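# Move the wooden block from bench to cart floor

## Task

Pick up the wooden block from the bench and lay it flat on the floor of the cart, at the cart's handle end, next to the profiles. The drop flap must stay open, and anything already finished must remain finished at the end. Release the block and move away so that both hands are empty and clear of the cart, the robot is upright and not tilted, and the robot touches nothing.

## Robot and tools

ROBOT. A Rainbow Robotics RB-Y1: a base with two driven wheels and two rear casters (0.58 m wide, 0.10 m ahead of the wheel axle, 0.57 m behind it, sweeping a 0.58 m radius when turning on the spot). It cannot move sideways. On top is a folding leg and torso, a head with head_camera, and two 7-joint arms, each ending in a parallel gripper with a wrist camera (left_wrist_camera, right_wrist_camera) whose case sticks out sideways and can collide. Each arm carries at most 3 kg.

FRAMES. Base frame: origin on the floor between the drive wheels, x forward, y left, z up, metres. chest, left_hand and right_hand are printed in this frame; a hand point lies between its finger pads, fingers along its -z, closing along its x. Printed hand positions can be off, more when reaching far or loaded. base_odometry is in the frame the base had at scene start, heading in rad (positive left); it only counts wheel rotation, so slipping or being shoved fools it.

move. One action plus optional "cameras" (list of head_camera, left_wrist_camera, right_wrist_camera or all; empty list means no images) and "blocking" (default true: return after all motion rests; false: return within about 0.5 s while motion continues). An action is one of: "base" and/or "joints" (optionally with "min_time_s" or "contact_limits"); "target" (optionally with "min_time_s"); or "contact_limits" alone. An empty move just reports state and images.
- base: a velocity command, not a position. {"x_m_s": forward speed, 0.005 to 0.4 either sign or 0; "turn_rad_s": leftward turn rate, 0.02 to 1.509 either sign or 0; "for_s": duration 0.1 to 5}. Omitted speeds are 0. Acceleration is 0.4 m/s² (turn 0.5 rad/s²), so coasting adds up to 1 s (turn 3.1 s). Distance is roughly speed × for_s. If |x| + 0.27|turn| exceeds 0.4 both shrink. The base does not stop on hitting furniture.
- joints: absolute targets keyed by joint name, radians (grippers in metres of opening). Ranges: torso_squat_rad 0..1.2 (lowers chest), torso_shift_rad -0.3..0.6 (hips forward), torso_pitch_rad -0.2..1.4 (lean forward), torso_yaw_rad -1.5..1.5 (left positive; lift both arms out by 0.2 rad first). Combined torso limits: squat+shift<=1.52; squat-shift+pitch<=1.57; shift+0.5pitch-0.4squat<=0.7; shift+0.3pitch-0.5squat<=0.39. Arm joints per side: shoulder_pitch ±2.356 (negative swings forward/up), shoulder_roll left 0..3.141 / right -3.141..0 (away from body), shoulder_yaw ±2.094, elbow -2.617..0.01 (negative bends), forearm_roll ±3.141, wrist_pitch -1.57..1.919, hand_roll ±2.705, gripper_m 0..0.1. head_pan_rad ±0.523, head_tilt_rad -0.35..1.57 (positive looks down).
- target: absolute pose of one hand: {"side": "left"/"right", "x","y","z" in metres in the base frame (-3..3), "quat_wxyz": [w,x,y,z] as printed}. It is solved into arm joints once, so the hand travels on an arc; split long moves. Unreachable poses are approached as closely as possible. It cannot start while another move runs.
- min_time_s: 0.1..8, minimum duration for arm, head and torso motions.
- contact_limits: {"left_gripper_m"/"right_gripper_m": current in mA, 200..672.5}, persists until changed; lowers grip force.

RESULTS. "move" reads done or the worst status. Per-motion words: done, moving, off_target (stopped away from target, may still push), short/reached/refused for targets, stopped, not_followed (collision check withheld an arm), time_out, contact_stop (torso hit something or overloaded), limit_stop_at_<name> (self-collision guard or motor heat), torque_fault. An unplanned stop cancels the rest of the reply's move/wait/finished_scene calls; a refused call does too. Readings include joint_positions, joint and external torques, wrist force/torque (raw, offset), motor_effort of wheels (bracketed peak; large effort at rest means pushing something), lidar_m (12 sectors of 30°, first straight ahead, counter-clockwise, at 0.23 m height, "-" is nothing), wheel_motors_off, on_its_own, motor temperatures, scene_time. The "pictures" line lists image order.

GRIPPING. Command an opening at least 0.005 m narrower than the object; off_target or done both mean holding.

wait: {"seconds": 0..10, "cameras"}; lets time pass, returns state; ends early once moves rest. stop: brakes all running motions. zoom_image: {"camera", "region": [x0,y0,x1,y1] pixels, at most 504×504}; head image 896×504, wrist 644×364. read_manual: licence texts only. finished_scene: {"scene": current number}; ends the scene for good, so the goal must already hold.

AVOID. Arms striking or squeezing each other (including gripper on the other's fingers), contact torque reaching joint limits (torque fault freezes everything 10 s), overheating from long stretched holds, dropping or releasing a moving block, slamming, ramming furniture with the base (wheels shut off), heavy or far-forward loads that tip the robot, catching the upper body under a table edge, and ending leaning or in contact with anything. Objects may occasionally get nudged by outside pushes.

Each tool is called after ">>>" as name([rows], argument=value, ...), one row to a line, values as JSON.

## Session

>>> move()

Scene clock: 0.00 s.
Joint torques (N m): no reading
External joint torques (N m): no reading
Motor temperatures (°C): left_arm=[30 28 31 35 34 32 37] | right_arm=[34 30 31 30 35 36 34]
Wrist force (N): no reading
Wrist torque (N m): no reading
Wrist force, peak (N): no reading
base_odometry: x=+0.000 y=+0.000 heading=+0.000
lidar_m: 0.75 1.03 1.57 4.58 1.52 1.08 1.02 1.07 1.44 3.60 1.10 0.78
base_status: not commanded
joint_positions: torso_squat_rad=+0.350 torso_shift_rad=+0.000 torso_pitch_rad=+0.000 torso_yaw_rad=+0.000 left_shoulder_pitch_rad=+0.037 left_shoulder_roll_rad=+0.004 left_shoulder_yaw_rad=-0.043 left_elbow_rad=-0.196 left_forearm_roll_rad=-0.014 left_wrist_pitch_rad=+0.002 left_hand_roll_rad=+0.027 left_gripper_m=+0.099 right_shoulder_pitch_rad=-0.040 right_shoulder_roll_rad=-0.021 right_shoulder_yaw_rad=-0.018 right_elbow_rad=-0.235 right_forearm_roll_rad=+0.049 right_wrist_pitch_rad=-0.014 right_hand_roll_rad=+0.035 right_gripper_m=+0.099 head_pan_rad=+0.000 head_tilt_rad=+0.400
joint_status: not commanded
wheel_motors_off: 0
motor_effort: left_wheel=+0 right_wheel=+0
chest: x=-0.2280 y=+0.0001 z=+1.2475 quat_wxyz=(+1.000, +0.000, +0.000, +0.000) (m; base frame)
left_hand: x=-0.1598 y=+0.2200 z=+0.5653 quat_wxyz=(+0.997, +0.000, -0.079, -0.009) (m; base frame)
right_hand: x=-0.0823 y=-0.2360 z=+0.5770 quat_wxyz=(+0.989, -0.016, -0.142, +0.041) (m; base frame)
pictures: head_camera, left_wrist_camera, right_wrist_camera
camera_calibration:
left_wrist_camera: T_world_to_cam=[[0.988724, 0.00955725, 0.149443, 0.0708295], [-0.0605519, -0.88722, 0.457355, -0.0439141], [0.13696, -0.461247, -0.876637, 0.69141], [0, 0, 0, 1]] pos_world=[-0.167385, 0.279272, 0.615616]
right_wrist_camera: T_world_to_cam=[[-0.945892, -0.11441, -0.303643, 0.0691098], [-0.245093, 0.865166, 0.437513, -0.0414065], [0.212646, 0.488261, -0.846394, 0.69334], [0, 0, 0, 1]] pos_world=[-0.0922137, -0.2948, 0.62594]

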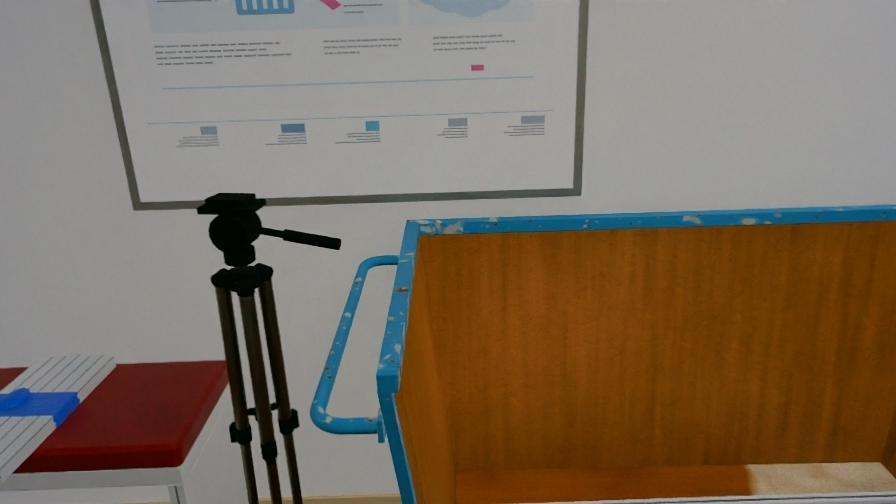

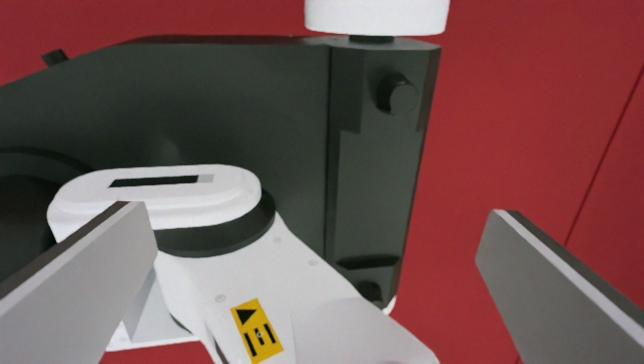

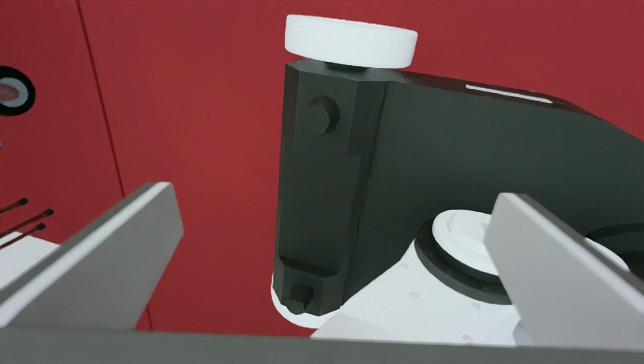

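>>> move(joints={"head_tilt_rad": 0.6, "head_pan_rad": 0.52}, cameras=["head_camera"])

>>> move(joints={"head_tilt_rad": 0.6, "head_pan_rad": -0.2}, cameras=["head_camera"])

Scene clock: 2.20 s.
Joint torques (N m): left_arm=[-1.51 -0.97 0.68 -0.42 -0.04 -0.53 0.15] | right_arm=[-3.77 -0.74 -0.77 -1.54 -0.12 -0.59 -0.02]
External joint torques (N m): left_arm=[-0.13 -1.12 0.67 0.14 -0.04 -0.11 0.16] | right_arm=[-0.17 0.38 -0.73 0.09 -0.18 0.01 -0.03]
Motor temperatures (°C): left_arm=[30 28 31 35 34 32 37] | right_arm=[34 30 31 30 35 36 34]
Wrist force (N): left_arm=[-0.5 1.5 -7.3] | right_arm=[-2.5 0.7 -4.5]
Wrist torque (N m): left_arm=[-0.34 0.13 0.08] | right_arm=[-0.05 -0.11 -0.09]
Wrist force, peak (N): left_arm=[-0.7 1.3 -8.3] | right_arm=[-2.9 1.1 -5.5]
move: done
base_odometry: x=+0.000 y=+0.000 heading=+0.000
lidar_m: 0.73 1.02 1.57 4.57 1.52 1.09 1.02 1.07 1.44 3.61 1.09 0.78
base_status: not commanded
joint_positions: torso_squat_rad=+0.350 torso_shift_rad=+0.000 torso_pitch_rad=+0.000 torso_yaw_rad=+0.000 left_shoulder_pitch_rad=+0.037 left_shoulder_roll_rad=+0.004 left_shoulder_yaw_rad=-0.043 left_elbow_rad=-0.196 left_forearm_roll_rad=-0.014 left_wrist_pitch_rad=+0.002 left_hand_roll_rad=+0.027 left_gripper_m=+0.099 right_shoulder_pitch_rad=-0.040 right_shoulder_roll_rad=-0.021 right_shoulder_yaw_rad=-0.018 right_elbow_rad=-0.235 right_forearm_roll_rad=+0.049 right_wrist_pitch_rad=-0.014 right_hand_roll_rad=+0.035 right_gripper_m=+0.099 head_pan_rad=+0.520 head_tilt_rad=+0.600
joint_status: all done
wheel_motors_off: 0
motor_effort: left_wheel=+0(1) right_wheel=+0(2)
chest: x=-0.2280 y=+0.0001 z=+1.2475 quat_wxyz=(+1.000, +0.000, +0.000, +0.000) (m; base frame)
left_hand: x=-0.1598 y=+0.2200 z=+0.5653 quat_wxyz=(+0.997, +0.000, -0.079, -0.009) (m; base frame)
right_hand: x=-0.0823 y=-0.2360 z=+0.5770 quat_wxyz=(+0.989, -0.016, -0.142, +0.041) (m; base frame)
pictures: head_camera
camera_calibration:
head_camera: T_world_to_cam=[[0.498239, -0.866471, -0.0314037, 0.147225], [-0.461294, -0.234238, -0.855769, 1.1954], [0.734143, 0.440864, -0.516404, 0.843792], [0, 0, 0, 1]] pos_world=[-0.141388, 0.0355767, 1.46335]

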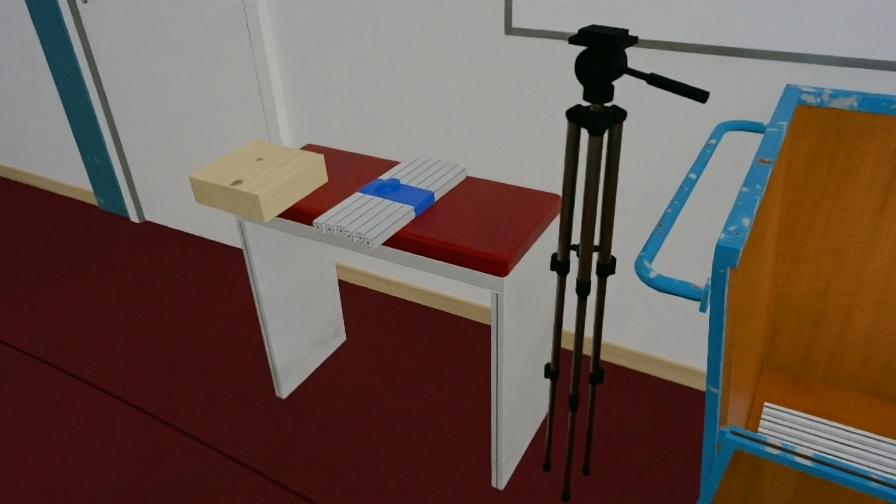

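Scene clock: 3.33 s.
Joint torques (N m): left_arm=[-1.53 -0.75 0.94 -0.51 -0.1 -0.71 -0.07] | right_arm=[-3.47 -0.67 -1.01 -1.39 -0.07 -0.58 -0.02]
External joint torques (N m): left_arm=[-0.15 -0.9 0.93 0.05 -0.11 -0.29 -0.06] | right_arm=[0.13 0.45 -0.97 0.24 -0.13 0.01 -0.03]
Motor temperatures (°C): left_arm=[30 28 31 35 34 32 37] | right_arm=[34 30 31 30 35 36 34]
Wrist force (N): left_arm=[0.3 1.8 -7.2] | right_arm=[-2.6 1.6 -4.7]
Wrist torque (N m): left_arm=[-0.37 0.20 0.09] | right_arm=[-0.17 -0.11 -0.09]
Wrist force, peak (N): left_arm=[0.3 1.8 -8.1] | right_arm=[-2.5 1.7 -5.1]
move: done
base_odometry: x=+0.000 y=+0.000 heading=+0.000
lidar_m: 0.74 1.03 1.55 4.56 1.52 1.07 1.02 1.07 1.45 3.62 1.09 0.79
base_status: not commanded
joint_positions: torso_squat_rad=+0.350 torso_shift_rad=+0.000 torso_pitch_rad=+0.000 torso_yaw_rad=+0.000 left_shoulder_pitch_rad=+0.037 left_shoulder_roll_rad=+0.004 left_shoulder_yaw_rad=-0.043 left_elbow_rad=-0.196 left_forearm_roll_rad=-0.014 left_wrist_pitch_rad=+0.002 left_hand_roll_rad=+0.027 left_gripper_m=+0.099 right_shoulder_pitch_rad=-0.040 right_shoulder_roll_rad=-0.021 right_shoulder_yaw_rad=-0.018 right_elbow_rad=-0.235 right_forearm_roll_rad=+0.049 right_wrist_pitch_rad=-0.014 right_hand_roll_rad=+0.035 right_gripper_m=+0.099 head_pan_rad=-0.200 head_tilt_rad=+0.600
joint_status: all done
wheel_motors_off: 0
motor_effort: left_wheel=+0(1) right_wheel=+0(2)
chest: x=-0.2280 y=+0.0001 z=+1.2475 quat_wxyz=(+1.000, +0.000, +0.000, +0.000) (m; base frame)
left_hand: x=-0.1598 y=+0.2200 z=+0.5653 quat_wxyz=(+0.997, +0.000, -0.079, -0.009) (m; base frame)
right_hand: x=-0.0823 y=-0.2360 z=+0.5770 quat_wxyz=(+0.989, -0.016, -0.142, +0.041) (m; base frame)
pictures: head_camera
camera_calibration:
head_camera: T_world_to_cam=[[-0.196712, -0.979957, -0.0314417, 0.00416114], [-0.501157, 0.128059, -0.855829, 1.1872], [0.842702, -0.152595, -0.516303, 0.866103], [0, 0, 0, 1]] pos_world=[-0.134073, -0.0157917, 1.46335]

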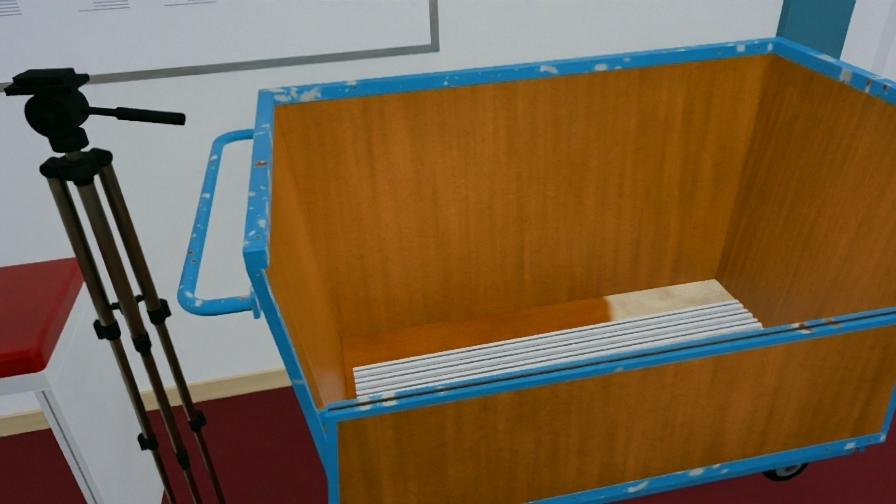

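>>> move(base={"turn_rad_s": 0.5, "for_s": 3.14}, joints={"head_pan_rad": 0.0}, cameras=[])

>>> move(base={"x_m_s": 0.3, "for_s": 4.63}, cameras=[])

>>> move(base={"turn_rad_s": -0.5, "for_s": 3.14}, joints={"head_pan_rad": -0.2, "torso_squat_rad": 0.8, "torso_shift_rad": 0.2, "torso_pitch_rad": 0.4, "head_tilt_rad": 0.4}, cameras=["head_camera"])

Scene clock: 15.50 s.
Joint torques (N m): left_arm=[-1.58 -0.71 1.04 -0.39 -0.14 -0.73 0.04] | right_arm=[-3.35 -0.52 -0.67 -1.35 -0.18 -0.58 -0.01]
External joint torques (N m): left_arm=[-0.2 -0.86 1.03 0.16 -0.15 -0.31 0.05] | right_arm=[0.25 0.59 -0.63 0.28 -0.24 0.02 -0.03]
Motor temperatures (°C): left_arm=[30 28 31 35 34 32 37] | right_arm=[34 30 31 30 35 36 34]
Wrist force (N): left_arm=[0.0 0.7 -7.7] | right_arm=[-2.3 1.3 -4.4]
Wrist torque (N m): left_arm=[-0.26 0.16 0.12] | right_arm=[-0.14 -0.06 -0.10]
Wrist force, peak (N): left_arm=[0.1 1.4 -8.5] | right_arm=[-2.7 1.6 -5.5]
move: done
base_odometry: x=+0.000 y=+0.000 heading=+1.566
lidar_m: 4.48 1.51 1.08 1.02 1.06 1.43 3.71 1.11 0.80 0.76 1.06 1.58
base_status: done (sent for 3.13 of 3.13 s)
joint_positions: torso_squat_rad=+0.350 torso_shift_rad=+0.000 torso_pitch_rad=+0.000 torso_yaw_rad=+0.000 left_shoulder_pitch_rad=+0.037 left_shoulder_roll_rad=+0.004 left_shoulder_yaw_rad=-0.043 left_elbow_rad=-0.196 left_forearm_roll_rad=-0.014 left_wrist_pitch_rad=+0.002 left_hand_roll_rad=+0.027 left_gripper_m=+0.099 right_shoulder_pitch_rad=-0.040 right_shoulder_roll_rad=-0.021 right_shoulder_yaw_rad=-0.018 right_elbow_rad=-0.235 right_forearm_roll_rad=+0.049 right_wrist_pitch_rad=-0.014 right_hand_roll_rad=+0.035 right_gripper_m=+0.099 head_pan_rad=+0.000 head_tilt_rad=+0.600
joint_status: all done
wheel_motors_off: 0
motor_effort: left_wheel=+6(32) right_wheel=+19(50)
chest: x=-0.2280 y=+0.0001 z=+1.2475 quat_wxyz=(+1.000, +0.000, +0.000, +0.000) (m; base frame)
left_hand: x=-0.1598 y=+0.2200 z=+0.5653 quat_wxyz=(+0.997, +0.000, -0.079, -0.009) (m; base frame)
right_hand: x=-0.0823 y=-0.2360 z=+0.5770 quat_wxyz=(+0.989, -0.016, -0.142, +0.041) (m; base frame)
pictures: none
No camera images: "cameras" was empty.

Scene clock: 21.23 s.
Joint torques (N m): left_arm=[-1.17 -0.59 0.86 -0.52 -0.03 -0.66 -0.05] | right_arm=[-3.23 -0.6 -0.57 -1.39 0.01 -0.63 0.06]
External joint torques (N m): left_arm=[0.21 -0.74 0.85 0.03 -0.03 -0.24 -0.04] | right_arm=[0.36 0.52 -0.53 0.24 -0.05 -0.04 0.05]
Motor temperatures (°C): left_arm=[30 28 31 35 34 32 37] | right_arm=[34 30 31 30 35 36 34]
Wrist force (N): left_arm=[-0.1 1.1 -7.0] | right_arm=[-2.8 1.0 -4.5]
Wrist torque (N m): left_arm=[-0.32 0.15 0.06] | right_arm=[-0.09 -0.14 -0.08]
Wrist force, peak (N): left_arm=[-0.2 1.9 -8.3] | right_arm=[-3.1 1.5 -5.2]
move: done
base_odometry: x=+0.005 y=+1.390 heading=+1.567
lidar_m: 4.21 1.55 1.11 1.06 1.08 1.49 3.81 1.51 1.22 0.90 1.53 2.03
base_status: done (sent for 4.63 of 4.63 s)
joint_positions: torso_squat_rad=+0.350 torso_shift_rad=+0.000 torso_pitch_rad=+0.000 torso_yaw_rad=+0.000 left_shoulder_pitch_rad=+0.037 left_shoulder_roll_rad=+0.004 left_shoulder_yaw_rad=-0.043 left_elbow_rad=-0.196 left_forearm_roll_rad=-0.014 left_wrist_pitch_rad=+0.002 left_hand_roll_rad=+0.027 left_gripper_m=+0.099 right_shoulder_pitch_rad=-0.040 right_shoulder_roll_rad=-0.021 right_shoulder_yaw_rad=-0.018 right_elbow_rad=-0.235 right_forearm_roll_rad=+0.049 right_wrist_pitch_rad=-0.014 right_hand_roll_rad=+0.035 right_gripper_m=+0.099 head_pan_rad=+0.000 head_tilt_rad=+0.600
joint_status: not commanded
wheel_motors_off: 0
motor_effort: left_wheel=+17(48) right_wheel=-16(48)
chest: x=-0.2279 y=+0.0001 z=+1.2475 quat_wxyz=(+1.000, +0.000, +0.000, +0.000) (m; base frame)
left_hand: x=-0.1597 y=+0.2200 z=+0.5653 quat_wxyz=(+0.997, +0.000, -0.079, -0.009) (m; base frame)
right_hand: x=-0.0823 y=-0.2360 z=+0.5770 quat_wxyz=(+0.989, -0.016, -0.142, +0.041) (m; base frame)
pictures: none
No camera images: "cameras" was empty.

Scene clock: 25.70 s.
Joint torques (N m): left_arm=[8.59 -0.3 0.64 3.68 -0.06 0.2 0.04] | right_arm=[7.76 -0.32 -0.68 2.93 -0.07 0.17 -0.01]
External joint torques (N m): left_arm=[-0.82 -0.57 0.6 -0.03 -0.05 -0.17 0.03] | right_arm=[0.55 0.58 -0.46 0.48 -0.03 0.01 -0.01]
Motor temperatures (°C): left_arm=[30 28 31 35 34 32 37] | right_arm=[34 30 31 30 35 36 34]
Wrist force (N): left_arm=[2.2 1.0 -7.4] | right_arm=[-0.5 0.9 -4.7]
Wrist torque (N m): left_arm=[-0.28 0.28 0.05] | right_arm=[-0.05 0.00 -0.06]
Wrist force, peak (N): left_arm=[2.3 2.0 -8.3] | right_arm=[-2.0 1.1 -5.6]
move: done
base_odometry: x=+0.005 y=+1.390 heading=+0.002
lidar_m: 0.88 1.54 2.03 4.21 1.56 1.10 1.06 1.10 1.50 3.71 1.37 1.20
base_status: done (sent for 3.13 of 3.13 s)
joint_positions: torso_squat_rad=+0.800 torso_shift_rad=+0.200 torso_pitch_rad=+0.400 torso_yaw_rad=+0.000 left_shoulder_pitch_rad=+0.037 left_shoulder_roll_rad=+0.004 left_shoulder_yaw_rad=-0.043 left_elbow_rad=-0.196 left_forearm_roll_rad=-0.014 left_wrist_pitch_rad=+0.002 left_hand_roll_rad=+0.027 left_gripper_m=+0.099 right_shoulder_pitch_rad=-0.040 right_shoulder_roll_rad=-0.021 right_shoulder_yaw_rad=-0.018 right_elbow_rad=-0.235 right_forearm_roll_rad=+0.049 right_wrist_pitch_rad=-0.014 right_hand_roll_rad=+0.035 right_gripper_m=+0.099 head_pan_rad=-0.200 head_tilt_rad=+0.400
joint_status: all done
wheel_motors_off: 0
motor_effort: left_wheel=+19(54) right_wheel=-1(47)
chest: x=-0.0106 y=+0.0001 z=+1.0435 quat_wxyz=(+0.980, +0.000, +0.199, +0.000) (m; base frame)
left_hand: x=-0.2135 y=+0.2200 z=+0.3886 quat_wxyz=(+0.993, -0.002, +0.120, -0.008) (m; base frame)
right_hand: x=-0.1375 y=-0.2360 z=+0.3692 quat_wxyz=(+0.997, -0.008, +0.057, +0.043) (m; base frame)
pictures: head_camera
camera_calibration:
head_camera: T_world_to_cam=[[-0.187455, -0.981188, 0.0461588, -0.040753], [-0.665486, 0.0922957, -0.740682, 1.01296], [0.722488, -0.169562, -0.670268, 0.698992], [0, 0, 0, 1]] pos_world=[0.161459, -0.0149557, 1.22068]

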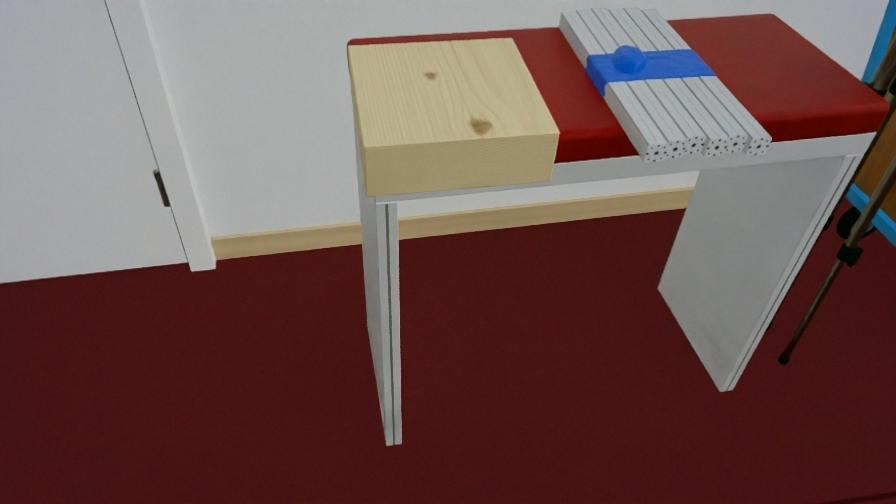

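>>> move(target={"side": "right", "x": 0.3, "y": -0.3, "z": 0.752, "quat_wxyz": [0.7071, 0, -0.7071, 0]}, min_time_s=3, cameras=[])

>>> move(target={"side": "right", "x": 0.4, "y": -0.168, "z": 0.768, "quat_wxyz": [0.7071, 0, -0.7071, 0]}, min_time_s=2, cameras=["right_wrist_camera"])

>>> move(base={"x_m_s": 0.15, "for_s": 1.95}, cameras=["head_camera","right_wrist_camera"])

Scene clock: 32.57 s.
Joint torques (N m): left_arm=[8.5 -0.55 0.7 3.9 -0.14 0.19 -0.07] | right_arm=[4.59 -5 -4.17 -9.34 -0.35 -1.84 -0.12]
External joint torques (N m): left_arm=[-0.9 -0.83 0.67 0.2 -0.14 -0.18 -0.08] | right_arm=[1.61 -1.27 -1.46 -0.91 -0.36 0.04 -0.17]
Motor temperatures (°C): left_arm=[30 28 31 35 34 32 37] | right_arm=[34 30 31 30 35 36 34]
Wrist force (N): left_arm=[1.9 1.1 -7.7] | right_arm=[-7.0 0.7 0.9]
Wrist torque (N m): left_arm=[-0.20 0.23 0.06] | right_arm=[-0.16 -0.36 -0.13]
Wrist force, peak (N): left_arm=[2.1 1.4 -8.4] | right_arm=[-7.7 0.8 1.7]
move: done
base_odometry: x=+0.005 y=+1.390 heading=+0.002
lidar_m: 0.87 1.52 2.02 4.21 1.56 1.12 1.06 1.11 1.48 3.70 1.38 1.21
base_status: not commanded
joint_positions: torso_squat_rad=+0.800 torso_shift_rad=+0.200 torso_pitch_rad=+0.400 torso_yaw_rad=+0.000 left_shoulder_pitch_rad=+0.037 left_shoulder_roll_rad=+0.004 left_shoulder_yaw_rad=-0.043 left_elbow_rad=-0.196 left_forearm_roll_rad=-0.014 left_wrist_pitch_rad=+0.002 left_hand_roll_rad=+0.027 left_gripper_m=+0.099 right_shoulder_pitch_rad=+0.347 right_shoulder_roll_rad=-0.180 right_shoulder_yaw_rad=-0.027 right_elbow_rad=-1.813 right_forearm_roll_rad=-0.001 right_wrist_pitch_rad=-0.493 right_hand_roll_rad=-0.215 right_gripper_m=+0.099 head_pan_rad=-0.200 head_tilt_rad=+0.400
joint_status: all done
wheel_motors_off: 0
motor_effort: left_wheel=+19(21) right_wheel=-1(4)
chest: x=-0.0106 y=+0.0001 z=+1.0435 quat_wxyz=(+0.980, +0.000, +0.199, +0.000) (m; base frame)
left_hand: x=-0.2135 y=+0.2200 z=+0.3886 quat_wxyz=(+0.993, -0.002, +0.120, -0.008) (m; base frame)
right_hand: x=+0.3001 y=-0.2998 z=+0.7520 quat_wxyz=(+0.707, +0.000, -0.707, +0.000) (m; base frame)
right_hand_status: reached (checked arc, planned for 3.0 s): 0 mm and 0.0 deg off.
pictures: none
No camera images: "cameras" was empty.

Scene clock: 34.90 s.
Joint torques (N m): left_arm=[8.41 -0.32 0.96 3.77 -0.04 0.11 -0.02] | right_arm=[-4.23 3.19 0.93 -9.73 0.25 -1.6 0.11]
External joint torques (N m): left_arm=[-1 -0.6 0.93 0.07 -0.03 -0.26 -0.03] | right_arm=[-1.07 1.99 0.38 -0.1 -0.28 -0.01 0.06]
Motor temperatures (°C): left_arm=[30 28 31 35 34 32 37] | right_arm=[34 30 31 30 35 36 34]
Wrist force (N): left_arm=[2.4 1.1 -7.7] | right_arm=[-7.2 1.1 0.8]
Wrist torque (N m): left_arm=[-0.27 0.25 0.05] | right_arm=[-0.17 -0.43 -0.11]
Wrist force, peak (N): left_arm=[2.9 1.6 -7.9] | right_arm=[-7.8 0.9 1.2]
move: done
base_odometry: x=+0.005 y=+1.390 heading=+0.002
lidar_m: 0.88 1.52 2.03 4.21 1.56 1.10 1.06 1.10 1.48 3.71 1.37 1.22
base_status: not commanded
joint_positions: torso_squat_rad=+0.800 torso_shift_rad=+0.200 torso_pitch_rad=+0.400 torso_yaw_rad=+0.000 left_shoulder_pitch_rad=+0.037 left_shoulder_roll_rad=+0.004 left_shoulder_yaw_rad=-0.043 left_elbow_rad=-0.196 left_forearm_roll_rad=-0.014 left_wrist_pitch_rad=+0.002 left_hand_roll_rad=+0.027 left_gripper_m=+0.099 right_shoulder_pitch_rad=+0.042 right_shoulder_roll_rad=+0.000 right_shoulder_yaw_rad=+0.186 right_elbow_rad=-1.776 right_forearm_roll_rad=-0.544 right_wrist_pitch_rad=-0.282 right_hand_roll_rad=+0.600 right_gripper_m=+0.099 head_pan_rad=-0.200 head_tilt_rad=+0.400
joint_status: all done
wheel_motors_off: 0
motor_effort: left_wheel=+20(20) right_wheel=-1(3)
chest: x=-0.0106 y=+0.0001 z=+1.0435 quat_wxyz=(+0.980, +0.000, +0.199, +0.000) (m; base frame)
left_hand: x=-0.2135 y=+0.2200 z=+0.3886 quat_wxyz=(+0.993, -0.002, +0.120, -0.008) (m; base frame)
right_hand: x=+0.3999 y=-0.1683 z=+0.7676 quat_wxyz=(+0.706, +0.004, -0.709, +0.004) (m; base frame)
right_hand_status: reached (checked arc, planned for 2.0 s): 1 mm and 0.6 deg off.
pictures: right_wrist_camera
camera_calibration:
right_wrist_camera: T_world_to_cam=[[0.03094, -0.0282619, -0.999122, 0.748546], [-0.515419, 0.855996, -0.0401744, 0.408071], [0.85638, 0.516209, 0.0119178, -0.192474], [0, 0, 0, 1]] pos_world=[0.351998, -0.228795, 0.766576]

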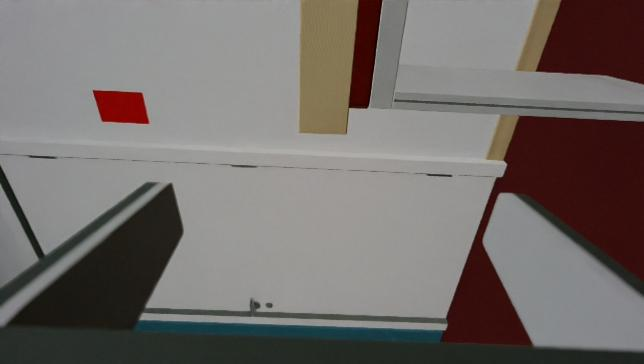

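Scene clock: 37.60 s.
Joint torques (N m): left_arm=[8.9 -0.49 0.87 3.81 0.01 0.19 -0.03] | right_arm=[-3.45 3.34 0.69 -10.13 0.27 -1.66 0.12]
External joint torques (N m): left_arm=[-0.51 -0.77 0.84 0.11 0.01 -0.18 -0.04] | right_arm=[-0.28 2.14 0.14 -0.5 -0.25 -0.08 0.06]
Motor temperatures (°C): left_arm=[30 28 31 35 34 32 37] | right_arm=[34 30 31 30 35 36 34]
Wrist force (N): left_arm=[2.0 0.9 -7.0] | right_arm=[-7.3 1.1 0.5]
Wrist torque (N m): left_arm=[-0.19 0.21 0.03] | right_arm=[-0.19 -0.43 -0.09]
Wrist force, peak (N): left_arm=[2.7 1.8 -8.4] | right_arm=[-7.8 1.2 1.2]
move: done
base_odometry: x=+0.300 y=+1.390 heading=+0.001
lidar_m: 0.59 1.19 1.64 4.21 2.01 1.42 1.36 1.41 1.89 1.90 1.01 1.13
base_status: done (sent for 1.97 of 1.97 s)
joint_positions: torso_squat_rad=+0.800 torso_shift_rad=+0.200 torso_pitch_rad=+0.400 torso_yaw_rad=+0.000 left_shoulder_pitch_rad=+0.037 left_shoulder_roll_rad=+0.004 left_shoulder_yaw_rad=-0.043 left_elbow_rad=-0.196 left_forearm_roll_rad=-0.014 left_wrist_pitch_rad=+0.002 left_hand_roll_rad=+0.027 left_gripper_m=+0.099 right_shoulder_pitch_rad=+0.042 right_shoulder_roll_rad=+0.000 right_shoulder_yaw_rad=+0.186 right_elbow_rad=-1.776 right_forearm_roll_rad=-0.544 right_wrist_pitch_rad=-0.282 right_hand_roll_rad=+0.600 right_gripper_m=+0.099 head_pan_rad=-0.200 head_tilt_rad=+0.400
joint_status: not commanded
wheel_motors_off: 0
motor_effort: left_wheel=-3(47) right_wheel=+3(30)
chest: x=-0.0105 y=+0.0001 z=+1.0435 quat_wxyz=(+0.980, +0.000, +0.199, +0.000) (m; base frame)
left_hand: x=-0.2134 y=+0.2200 z=+0.3885 quat_wxyz=(+0.993, -0.002, +0.120, -0.009) (m; base frame)
right_hand: x=+0.3999 y=-0.1683 z=+0.7676 quat_wxyz=(+0.706, +0.004, -0.709, +0.004) (m; base frame)
pictures: head_camera, right_wrist_camera
camera_calibration:
head_camera: T_world_to_cam=[[-0.187455, -0.981187, 0.0461843, -0.040784], [-0.665538, 0.0922888, -0.740636, 1.01291], [0.72244, -0.169573, -0.670317, 0.69906], [0, 0, 0, 1]] pos_world=[0.161459, -0.0149557, 1.22068]
right_wrist_camera: T_world_to_cam=[[0.0310818, -0.0282936, -0.999116, 0.748482], [-0.515529, 0.855925, -0.0402763, 0.408223], [0.856308, 0.516325, 0.0120175, -0.192585], [0, 0, 0, 1]] pos_world=[0.352099, -0.228794, 0.766577]

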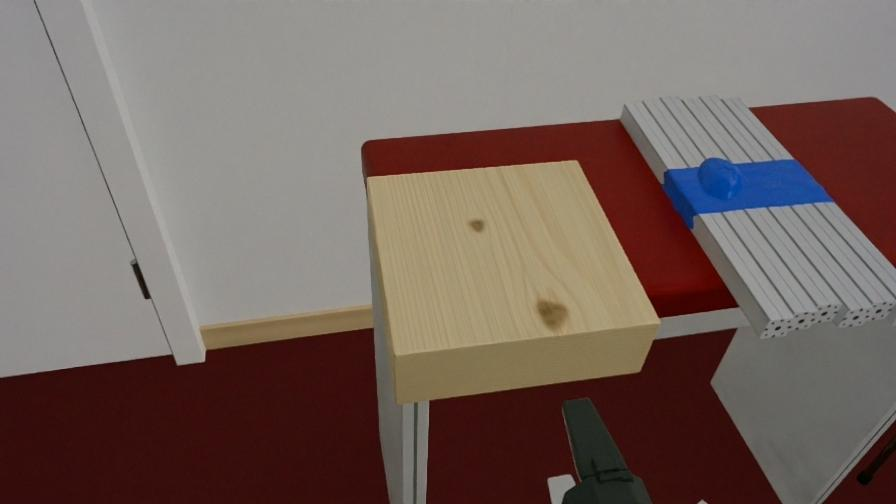

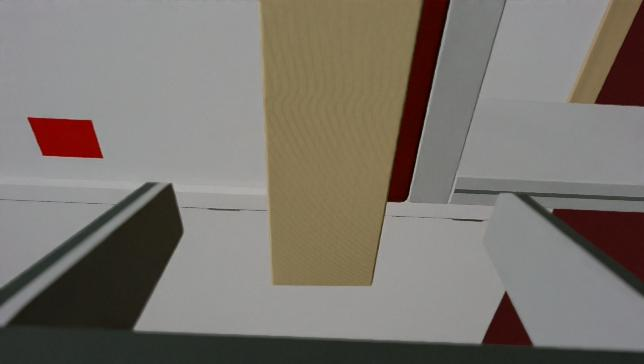

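>>> move(target={"side": "right", "x": 0.4, "y": -0.164, "z": 0.768, "quat_wxyz": [0.7071, 0, -0.7071, 0]}, min_time_s=1, cameras=["right_wrist_camera"])

>>> move(base={"x_m_s": 0.08, "for_s": 1.0}, cameras=["head_camera","right_wrist_camera"])

Scene clock: 42.37 s.
Joint torques (N m): left_arm=[8.99 -0.34 0.41 3.61 -0.12 0.12 -0.1] | right_arm=[-4.82 3.33 1.34 -9.62 0.2 -1.81 0.16]
External joint torques (N m): left_arm=[-0.42 -0.62 0.38 -0.09 -0.12 -0.25 -0.12] | right_arm=[-1.62 1.99 0.72 0 -0.37 -0.3 0.11]
Motor temperatures (°C): left_arm=[30 28 31 35 34 32 37] | right_arm=[34 30 31 30 35 36 34]
Wrist force (N): left_arm=[1.6 1.1 -7.8] | right_arm=[-7.9 0.4 1.1]
Wrist torque (N m): left_arm=[-0.25 0.16 0.05] | right_arm=[-0.07 -0.47 -0.11]
Wrist force, peak (N): left_arm=[2.8 1.5 -8.3] | right_arm=[-7.9 0.4 1.1]
move: done
base_odometry: x=+0.300 y=+1.390 heading=+0.001
lidar_m: 0.58 1.21 1.63 4.23 1.99 1.42 1.35 1.42 1.89 1.89 1.01 1.13
base_status: not commanded
joint_positions: torso_squat_rad=+0.800 torso_shift_rad=+0.200 torso_pitch_rad=+0.400 torso_yaw_rad=+0.000 left_shoulder_pitch_rad=+0.037 left_shoulder_roll_rad=+0.004 left_shoulder_yaw_rad=-0.043 left_elbow_rad=-0.196 left_forearm_roll_rad=-0.014 left_wrist_pitch_rad=+0.002 left_hand_roll_rad=+0.027 left_gripper_m=+0.099 right_shoulder_pitch_rad=+0.039 right_shoulder_roll_rad=+0.000 right_shoulder_yaw_rad=+0.202 right_elbow_rad=-1.775 right_forearm_roll_rad=-0.606 right_wrist_pitch_rad=-0.292 right_hand_roll_rad=+0.667 right_gripper_m=+0.099 head_pan_rad=-0.200 head_tilt_rad=+0.400
joint_status: all done
wheel_motors_off: 0
motor_effort: left_wheel=-3(4) right_wheel=+4(5)
chest: x=-0.0106 y=+0.0001 z=+1.0435 quat_wxyz=(+0.980, +0.000, +0.199, +0.000) (m; base frame)
left_hand: x=-0.2134 y=+0.2200 z=+0.3885 quat_wxyz=(+0.993, -0.002, +0.120, -0.009) (m; base frame)
right_hand: x=+0.3998 y=-0.1644 z=+0.7676 quat_wxyz=(+0.706, +0.002, -0.708, +0.002) (m; base frame)
right_hand_status: reached (checked arc, planned for 1.0 s): 1 mm and 0.4 deg off.
pictures: right_wrist_camera
camera_calibration:
right_wrist_camera: T_world_to_cam=[[0.0293737, -0.0288936, -0.999151, 0.749293], [-0.511791, 0.858185, -0.039863, 0.403455], [0.858608, 0.512528, 0.0104206, -0.194866], [0, 0, 0, 1]] pos_world=[0.351789, -0.224715, 0.766771]

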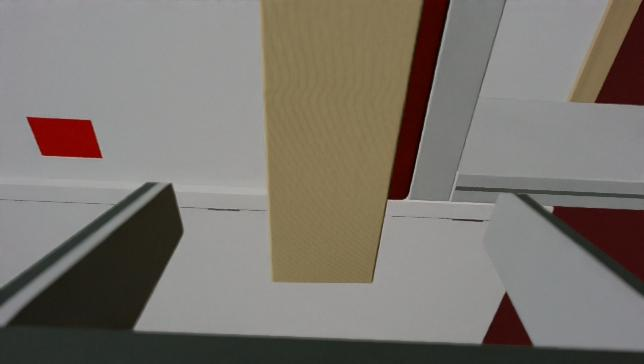

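Scene clock: 43.93 s.
Joint torques (N m): left_arm=[8.82 -0.61 0.75 3.77 -0.01 0.25 -0.12] | right_arm=[-3.76 3.42 1.16 -10.08 0.16 -1.68 0.4]
External joint torques (N m): left_arm=[-0.59 -0.89 0.71 0.06 0 -0.12 -0.13] | right_arm=[-0.56 2.07 0.54 -0.45 -0.4 -0.17 0.35]
Motor temperatures (°C): left_arm=[30 28 31 35 34 32 37] | right_arm=[34 30 31 30 35 36 34]
Wrist force (N): left_arm=[2.0 1.5 -7.9] | right_arm=[-7.5 0.5 1.1]
Wrist torque (N m): left_arm=[-0.28 0.28 0.08] | right_arm=[-0.11 -0.45 -0.10]
Wrist force, peak (N): left_arm=[2.2 0.9 -8.4] | right_arm=[-7.9 0.6 1.1]
move: done
base_odometry: x=+0.380 y=+1.390 heading=+0.001
lidar_m: 0.51 1.12 1.53 3.92 2.12 1.51 1.43 1.50 2.00 1.54 0.95 1.11
base_status: done (sent for 1 of 1 s)
joint_positions: torso_squat_rad=+0.800 torso_shift_rad=+0.200 torso_pitch_rad=+0.400 torso_yaw_rad=+0.000 left_shoulder_pitch_rad=+0.037 left_shoulder_roll_rad=+0.004 left_shoulder_yaw_rad=-0.043 left_elbow_rad=-0.196 left_forearm_roll_rad=-0.014 left_wrist_pitch_rad=+0.002 left_hand_roll_rad=+0.027 left_gripper_m=+0.099 right_shoulder_pitch_rad=+0.039 right_shoulder_roll_rad=+0.000 right_shoulder_yaw_rad=+0.202 right_elbow_rad=-1.775 right_forearm_roll_rad=-0.606 right_wrist_pitch_rad=-0.292 right_hand_roll_rad=+0.667 right_gripper_m=+0.099 head_pan_rad=-0.200 head_tilt_rad=+0.400
joint_status: not commanded
wheel_motors_off: 0
motor_effort: left_wheel=-6(20) right_wheel=+5(29)
chest: x=-0.0105 y=+0.0001 z=+1.0435 quat_wxyz=(+0.980, +0.000, +0.199, +0.000) (m; base frame)
left_hand: x=-0.2134 y=+0.2200 z=+0.3886 quat_wxyz=(+0.993, -0.002, +0.120, -0.009) (m; base frame)
right_hand: x=+0.3999 y=-0.1644 z=+0.7677 quat_wxyz=(+0.706, +0.002, -0.708, +0.002) (m; base frame)
pictures: head_camera, right_wrist_camera
camera_calibration:
head_camera: T_world_to_cam=[[-0.187443, -0.98119, 0.0461715, -0.0407704], [-0.665489, 0.0922787, -0.740681, 1.01296], [0.722488, -0.169562, -0.670268, 0.698991], [0, 0, 0, 1]] pos_world=[0.161459, -0.0149558, 1.22068]
right_wrist_camera: T_world_to_cam=[[0.0295502, -0.0287877, -0.999149, 0.749257], [-0.511902, 0.858119, -0.039864, 0.403394], [0.858536, 0.512644, 0.0106211, -0.195021], [0, 0, 0, 1]] pos_world=[0.35179, -0.224614, 0.766771]

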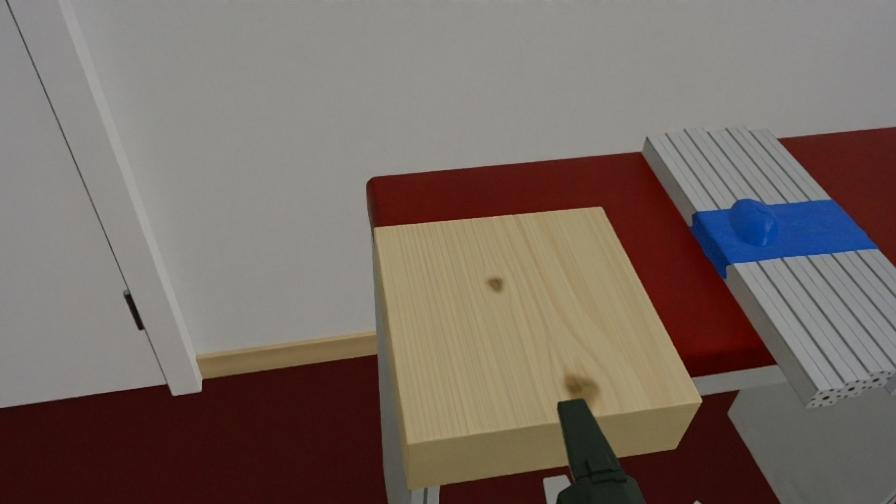

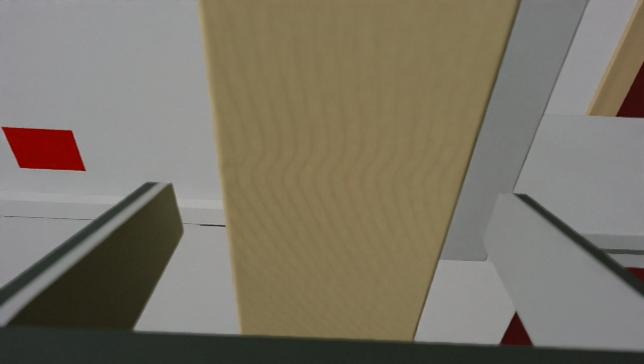

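>>> move(base={"x_m_s": 0.05, "for_s": 0.9}, cameras=["head_camera","right_wrist_camera"])

Scene clock: 45.97 s.
Joint torques (N m): left_arm=[8.69 -0.44 0.82 3.64 -0.09 0.14 -0.04] | right_arm=[-3.18 3.62 1.2 -10.14 0.09 -1.65 0.2]
External joint torques (N m): left_arm=[-0.72 -0.72 0.79 -0.07 -0.08 -0.23 -0.05] | right_arm=[0.03 2.27 0.58 -0.51 -0.48 -0.14 0.15]
Motor temperatures (°C): left_arm=[30 28 31 35 34 32 37] | right_arm=[34 30 31 30 35 36 34]
Wrist force (N): left_arm=[1.8 2.3 -7.5] | right_arm=[-6.8 1.0 0.8]
Wrist torque (N m): left_arm=[-0.42 0.19 0.07] | right_arm=[-0.16 -0.36 -0.11]
Wrist force, peak (N): left_arm=[2.7 1.6 -8.2] | right_arm=[-7.8 0.6 1.5]
move: done
base_odometry: x=+0.425 y=+1.390 heading=+0.001
lidar_m: 0.46 1.07 1.47 3.76 2.18 1.56 1.48 1.54 2.07 1.37 0.93 1.12
base_status: done (sent for 0.9 of 0.9 s)
joint_positions: torso_squat_rad=+0.800 torso_shift_rad=+0.200 torso_pitch_rad=+0.400 torso_yaw_rad=+0.000 left_shoulder_pitch_rad=+0.037 left_shoulder_roll_rad=+0.004 left_shoulder_yaw_rad=-0.043 left_elbow_rad=-0.196 left_forearm_roll_rad=-0.014 left_wrist_pitch_rad=+0.002 left_hand_roll_rad=+0.027 left_gripper_m=+0.099 right_shoulder_pitch_rad=+0.039 right_shoulder_roll_rad=+0.000 right_shoulder_yaw_rad=+0.202 right_elbow_rad=-1.775 right_forearm_roll_rad=-0.606 right_wrist_pitch_rad=-0.292 right_hand_roll_rad=+0.667 right_gripper_m=+0.099 head_pan_rad=-0.200 head_tilt_rad=+0.400
joint_status: not commanded
wheel_motors_off: 0
motor_effort: left_wheel=-3(20) right_wheel=+4(27)
chest: x=-0.0106 y=+0.0001 z=+1.0435 quat_wxyz=(+0.980, +0.000, +0.199, +0.000) (m; base frame)
left_hand: x=-0.2134 y=+0.2200 z=+0.3885 quat_wxyz=(+0.993, -0.002, +0.120, -0.009) (m; base frame)
right_hand: x=+0.3999 y=-0.1644 z=+0.7678 quat_wxyz=(+0.706, +0.002, -0.708, +0.002) (m; base frame)
pictures: head_camera, right_wrist_camera
camera_calibration:
head_camera: T_world_to_cam=[[-0.187455, -0.981188, 0.0461588, -0.040753], [-0.665486, 0.0922957, -0.740682, 1.01296], [0.722488, -0.169562, -0.670268, 0.698992], [0, 0, 0, 1]] pos_world=[0.161459, -0.0149557, 1.22068]
right_wrist_camera: T_world_to_cam=[[0.0296868, -0.0288235, -0.999144, 0.749297], [-0.511895, 0.858118, -0.0399647, 0.403473], [0.858535, 0.512643, 0.0107202, -0.195098], [0, 0, 0, 1]] pos_world=[0.35179, -0.224614, 0.766872]

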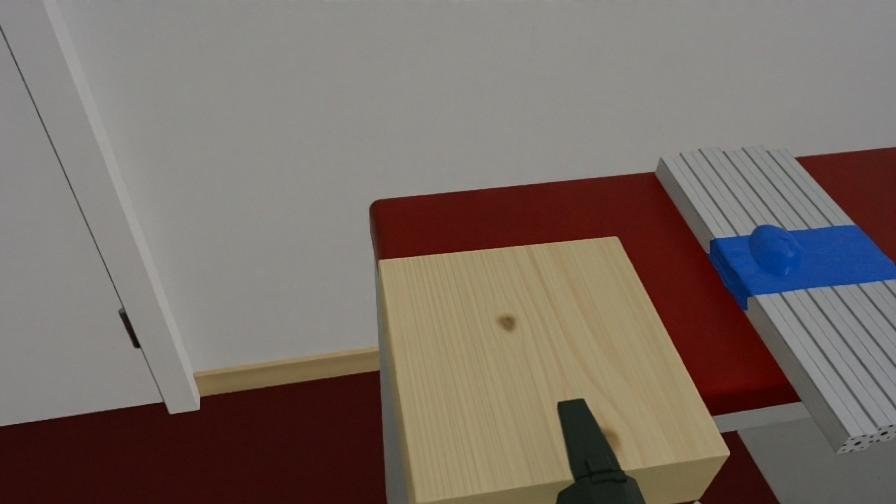

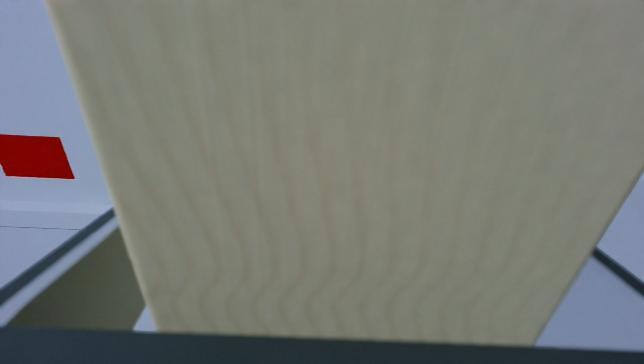

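>>> move(joints={"right_gripper_m": 0.05}, cameras=[])

>>> move(target={"side": "right", "x": 0.4, "y": -0.164, "z": 0.79, "quat_wxyz": [0.7071, 0, -0.7071, 0]}, min_time_s=2, cameras=["head_camera"])

>>> move(target={"side": "right", "x": 0.4, "y": -0.175, "z": 0.86, "quat_wxyz": [0.7071, 0, -0.7071, 0]}, min_time_s=2.5, cameras=["head_camera"])

Scene clock: 48.53 s.
Joint torques (N m): left_arm=[8.78 -0.54 0.65 3.79 -0.01 0.17 -0.03] | right_arm=[-3.52 3.43 1.8 -10.5 0.24 -1.53 0.25]
External joint torques (N m): left_arm=[-0.62 -0.82 0.62 0.09 0 -0.21 -0.04] | right_arm=[-0.31 2.09 1.18 -0.88 -0.32 -0.02 0.2]
Motor temperatures (°C): left_arm=[30 28 31 35 34 32 37] | right_arm=[34 30 31 30 35 36 34]
Wrist force (N): left_arm=[1.9 2.1 -7.4] | right_arm=[-7.6 0.6 1.0]
Wrist torque (N m): left_arm=[-0.37 0.20 0.04] | right_arm=[-0.07 -0.78 -0.26]
Wrist force, peak (N): left_arm=[3.0 0.9 -8.1] | right_arm=[-8.8 0.7 1.1]
move: off_target
base_odometry: x=+0.425 y=+1.390 heading=+0.001
lidar_m: 0.46 1.08 1.47 3.77 2.17 1.55 1.47 1.55 2.07 1.36 0.94 1.12
base_status: not commanded
joint_positions: torso_squat_rad=+0.800 torso_shift_rad=+0.200 torso_pitch_rad=+0.400 torso_yaw_rad=+0.000 left_shoulder_pitch_rad=+0.037 left_shoulder_roll_rad=+0.004 left_shoulder_yaw_rad=-0.043 left_elbow_rad=-0.196 left_forearm_roll_rad=-0.014 left_wrist_pitch_rad=+0.002 left_hand_roll_rad=+0.027 left_gripper_m=+0.099 right_shoulder_pitch_rad=+0.039 right_shoulder_roll_rad=+0.000 right_shoulder_yaw_rad=+0.202 right_elbow_rad=-1.775 right_forearm_roll_rad=-0.606 right_wrist_pitch_rad=-0.292 right_hand_roll_rad=+0.667 right_gripper_m=+0.075 head_pan_rad=-0.200 head_tilt_rad=+0.400
joint_status: right_gripper_m off_target (ended at +0.075, target +0.050)
wheel_motors_off: 0
motor_effort: left_wheel=-4(4) right_wheel=+3(6)
chest: x=-0.0106 y=+0.0001 z=+1.0435 quat_wxyz=(+0.980, +0.000, +0.199, +0.000) (m; base frame)
left_hand: x=-0.2134 y=+0.2200 z=+0.3885 quat_wxyz=(+0.993, -0.002, +0.120, -0.009) (m; base frame)
right_hand: x=+0.3999 y=-0.1644 z=+0.7677 quat_wxyz=(+0.706, +0.002, -0.708, +0.002) (m; base frame)
pictures: none
No camera images: "cameras" was empty.

Scene clock: 50.87 s.
Joint torques (N m): left_arm=[9.21 -0.54 0.45 3.72 -0.08 0.08 -0.1] | right_arm=[-11.73 3.44 1.89 -24.72 1.12 -6.33 0.13]
External joint torques (N m): left_arm=[-0.22 -0.82 0.42 0.01 -0.08 -0.29 -0.12] | right_arm=[-8.75 2.08 1.23 -14.9 0.59 -5.02 0.08]
Motor temperatures (°C): left_arm=[30 28 31 35 34 32 37] | right_arm=[34 30 31 31 35 37 34]
Wrist force (N): left_arm=[2.3 0.9 -7.8] | right_arm=[-28.4 1.6 0.4]
Wrist torque (N m): left_arm=[-0.27 0.24 0.05] | right_arm=[-0.10 1.82 0.08]
Wrist force, peak (N): left_arm=[2.8 1.8 -8.3] | right_arm=[-29.3 1.3 0.1]
move: done
base_odometry: x=+0.425 y=+1.390 heading=+0.001
lidar_m: 0.47 1.07 1.46 3.76 2.19 1.56 1.49 1.53 2.05 1.37 0.93 1.10
base_status: not commanded
joint_positions: torso_squat_rad=+0.800 torso_shift_rad=+0.200 torso_pitch_rad=+0.401 torso_yaw_rad=+0.000 left_shoulder_pitch_rad=+0.037 left_shoulder_roll_rad=+0.004 left_shoulder_yaw_rad=-0.043 left_elbow_rad=-0.196 left_forearm_roll_rad=-0.014 left_wrist_pitch_rad=+0.002 left_hand_roll_rad=+0.027 left_gripper_m=+0.099 right_shoulder_pitch_rad=+0.066 right_shoulder_roll_rad=+0.000 right_shoulder_yaw_rad=+0.210 right_elbow_rad=-1.870 right_forearm_roll_rad=-0.750 right_wrist_pitch_rad=-0.232 right_hand_roll_rad=+0.822 right_gripper_m=+0.074 head_pan_rad=-0.200 head_tilt_rad=+0.400
joint_status: all done
wheel_motors_off: 0
motor_effort: left_wheel=-3(4) right_wheel=+3(5)
chest: x=-0.0103 y=+0.0001 z=+1.0434 quat_wxyz=(+0.980, +0.000, +0.199, +0.000) (m; base frame)
left_hand: x=-0.2135 y=+0.2200 z=+0.3886 quat_wxyz=(+0.993, -0.002, +0.121, -0.009) (m; base frame)
right_hand: x=+0.3992 y=-0.1642 z=+0.7868 quat_wxyz=(+0.706, +0.004, -0.708, +0.004) (m; base frame)
right_hand_status: reached (checked arc, planned for 2.0 s): 3 mm and 0.6 deg off.
pictures: head_camera
camera_calibration:
head_camera: T_world_to_cam=[[-0.18742, -0.981189, 0.0462782, -0.0408391], [-0.665912, 0.0922812, -0.740301, 1.01262], [0.722104, -0.169564, -0.670681, 0.699209], [0, 0, 0, 1]] pos_world=[0.161759, -0.0149558, 1.22048]

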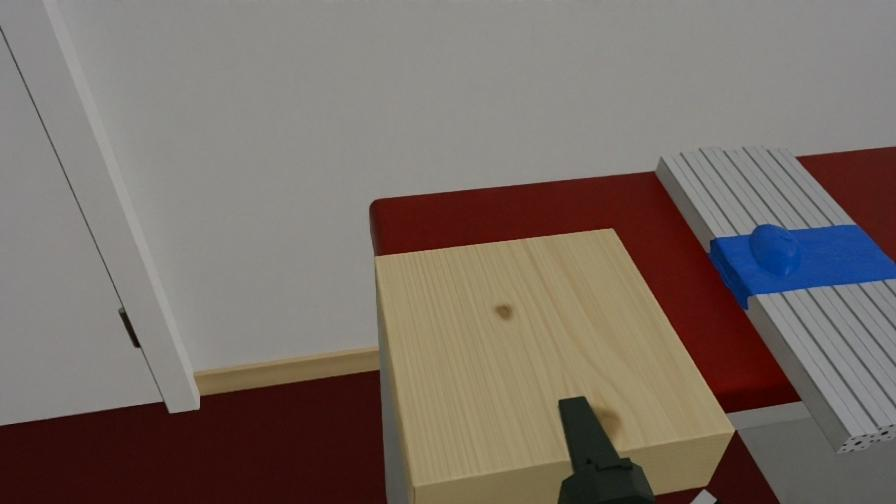

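Scene clock: 53.70 s.
Joint torques (N m): left_arm=[9.24 -0.38 1.01 3.75 0.05 0.15 0.01] | right_arm=[-11.59 0.47 -0.5 -24.85 2.04 3.22 -0.02]
External joint torques (N m): left_arm=[-0.18 -0.66 0.98 0.04 0.06 -0.22 0] | right_arm=[-8.78 0.25 -0.19 -14.63 1.48 2.46 -0.07]
Motor temperatures (°C): left_arm=[30 28 31 35 34 32 37] | right_arm=[34 30 31 31 35 37 34]
Wrist force (N): left_arm=[2.4 1.1 -7.3] | right_arm=[-28.6 1.8 0.7]
Wrist torque (N m): left_arm=[-0.28 0.32 0.09] | right_arm=[-0.14 1.77 0.10]
Wrist force, peak (N): left_arm=[2.7 1.5 -8.3] | right_arm=[-29.9 1.9 0.5]
move: done
base_odometry: x=+0.425 y=+1.390 heading=+0.001
lidar_m: 0.46 1.08 1.47 3.78 2.18 1.54 1.47 1.54 2.07 1.36 0.94 1.12
base_status: not commanded
joint_positions: torso_squat_rad=+0.800 torso_shift_rad=+0.200 torso_pitch_rad=+0.401 torso_yaw_rad=+0.000 left_shoulder_pitch_rad=+0.037 left_shoulder_roll_rad=+0.004 left_shoulder_yaw_rad=-0.043 left_elbow_rad=-0.196 left_forearm_roll_rad=-0.014 left_wrist_pitch_rad=+0.002 left_hand_roll_rad=+0.027 left_gripper_m=+0.099 right_shoulder_pitch_rad=+0.077 right_shoulder_roll_rad=-0.132 right_shoulder_yaw_rad=+0.283 right_elbow_rad=-2.179 right_forearm_roll_rad=-1.948 right_wrist_pitch_rad=-0.312 right_hand_roll_rad=+1.970 right_gripper_m=+0.074 head_pan_rad=-0.200 head_tilt_rad=+0.400
joint_status: all done
wheel_motors_off: 0
motor_effort: left_wheel=-3(4) right_wheel=+4(6)
chest: x=-0.0103 y=+0.0001 z=+1.0434 quat_wxyz=(+0.980, +0.000, +0.199, +0.000) (m; base frame)
left_hand: x=-0.2135 y=+0.2200 z=+0.3886 quat_wxyz=(+0.993, -0.002, +0.121, -0.009) (m; base frame)
right_hand: x=+0.3995 y=-0.1754 z=+0.8572 quat_wxyz=(+0.708, -0.001, -0.706, +0.000) (m; base frame)
right_hand_status: reached (checked arc, planned for 2.5 s): 3 mm and 0.2 deg off.
pictures: head_camera
camera_calibration:
head_camera: T_world_to_cam=[[-0.187428, -0.981187, 0.0462894, -0.0408327], [-0.666014, 0.0923025, -0.740206, 1.01259], [0.722008, -0.169565, -0.670785, 0.699279], [0, 0, 0, 1]] pos_world=[0.161859, -0.0149557, 1.22048]

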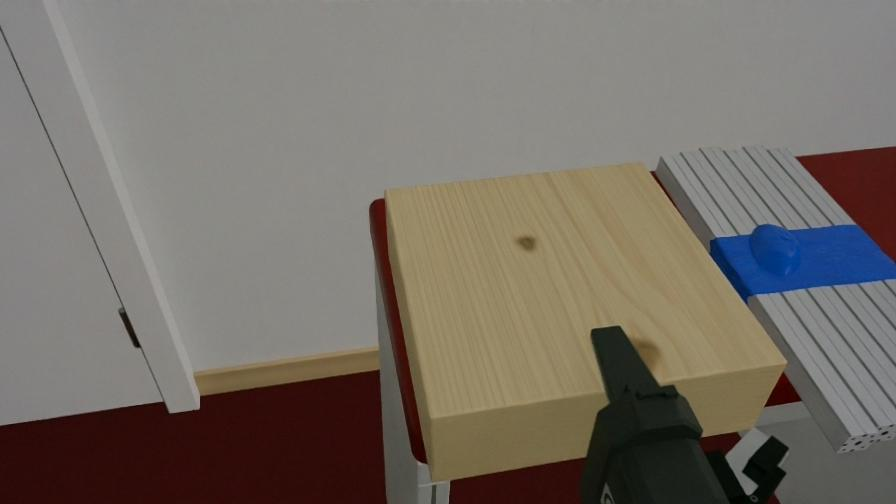

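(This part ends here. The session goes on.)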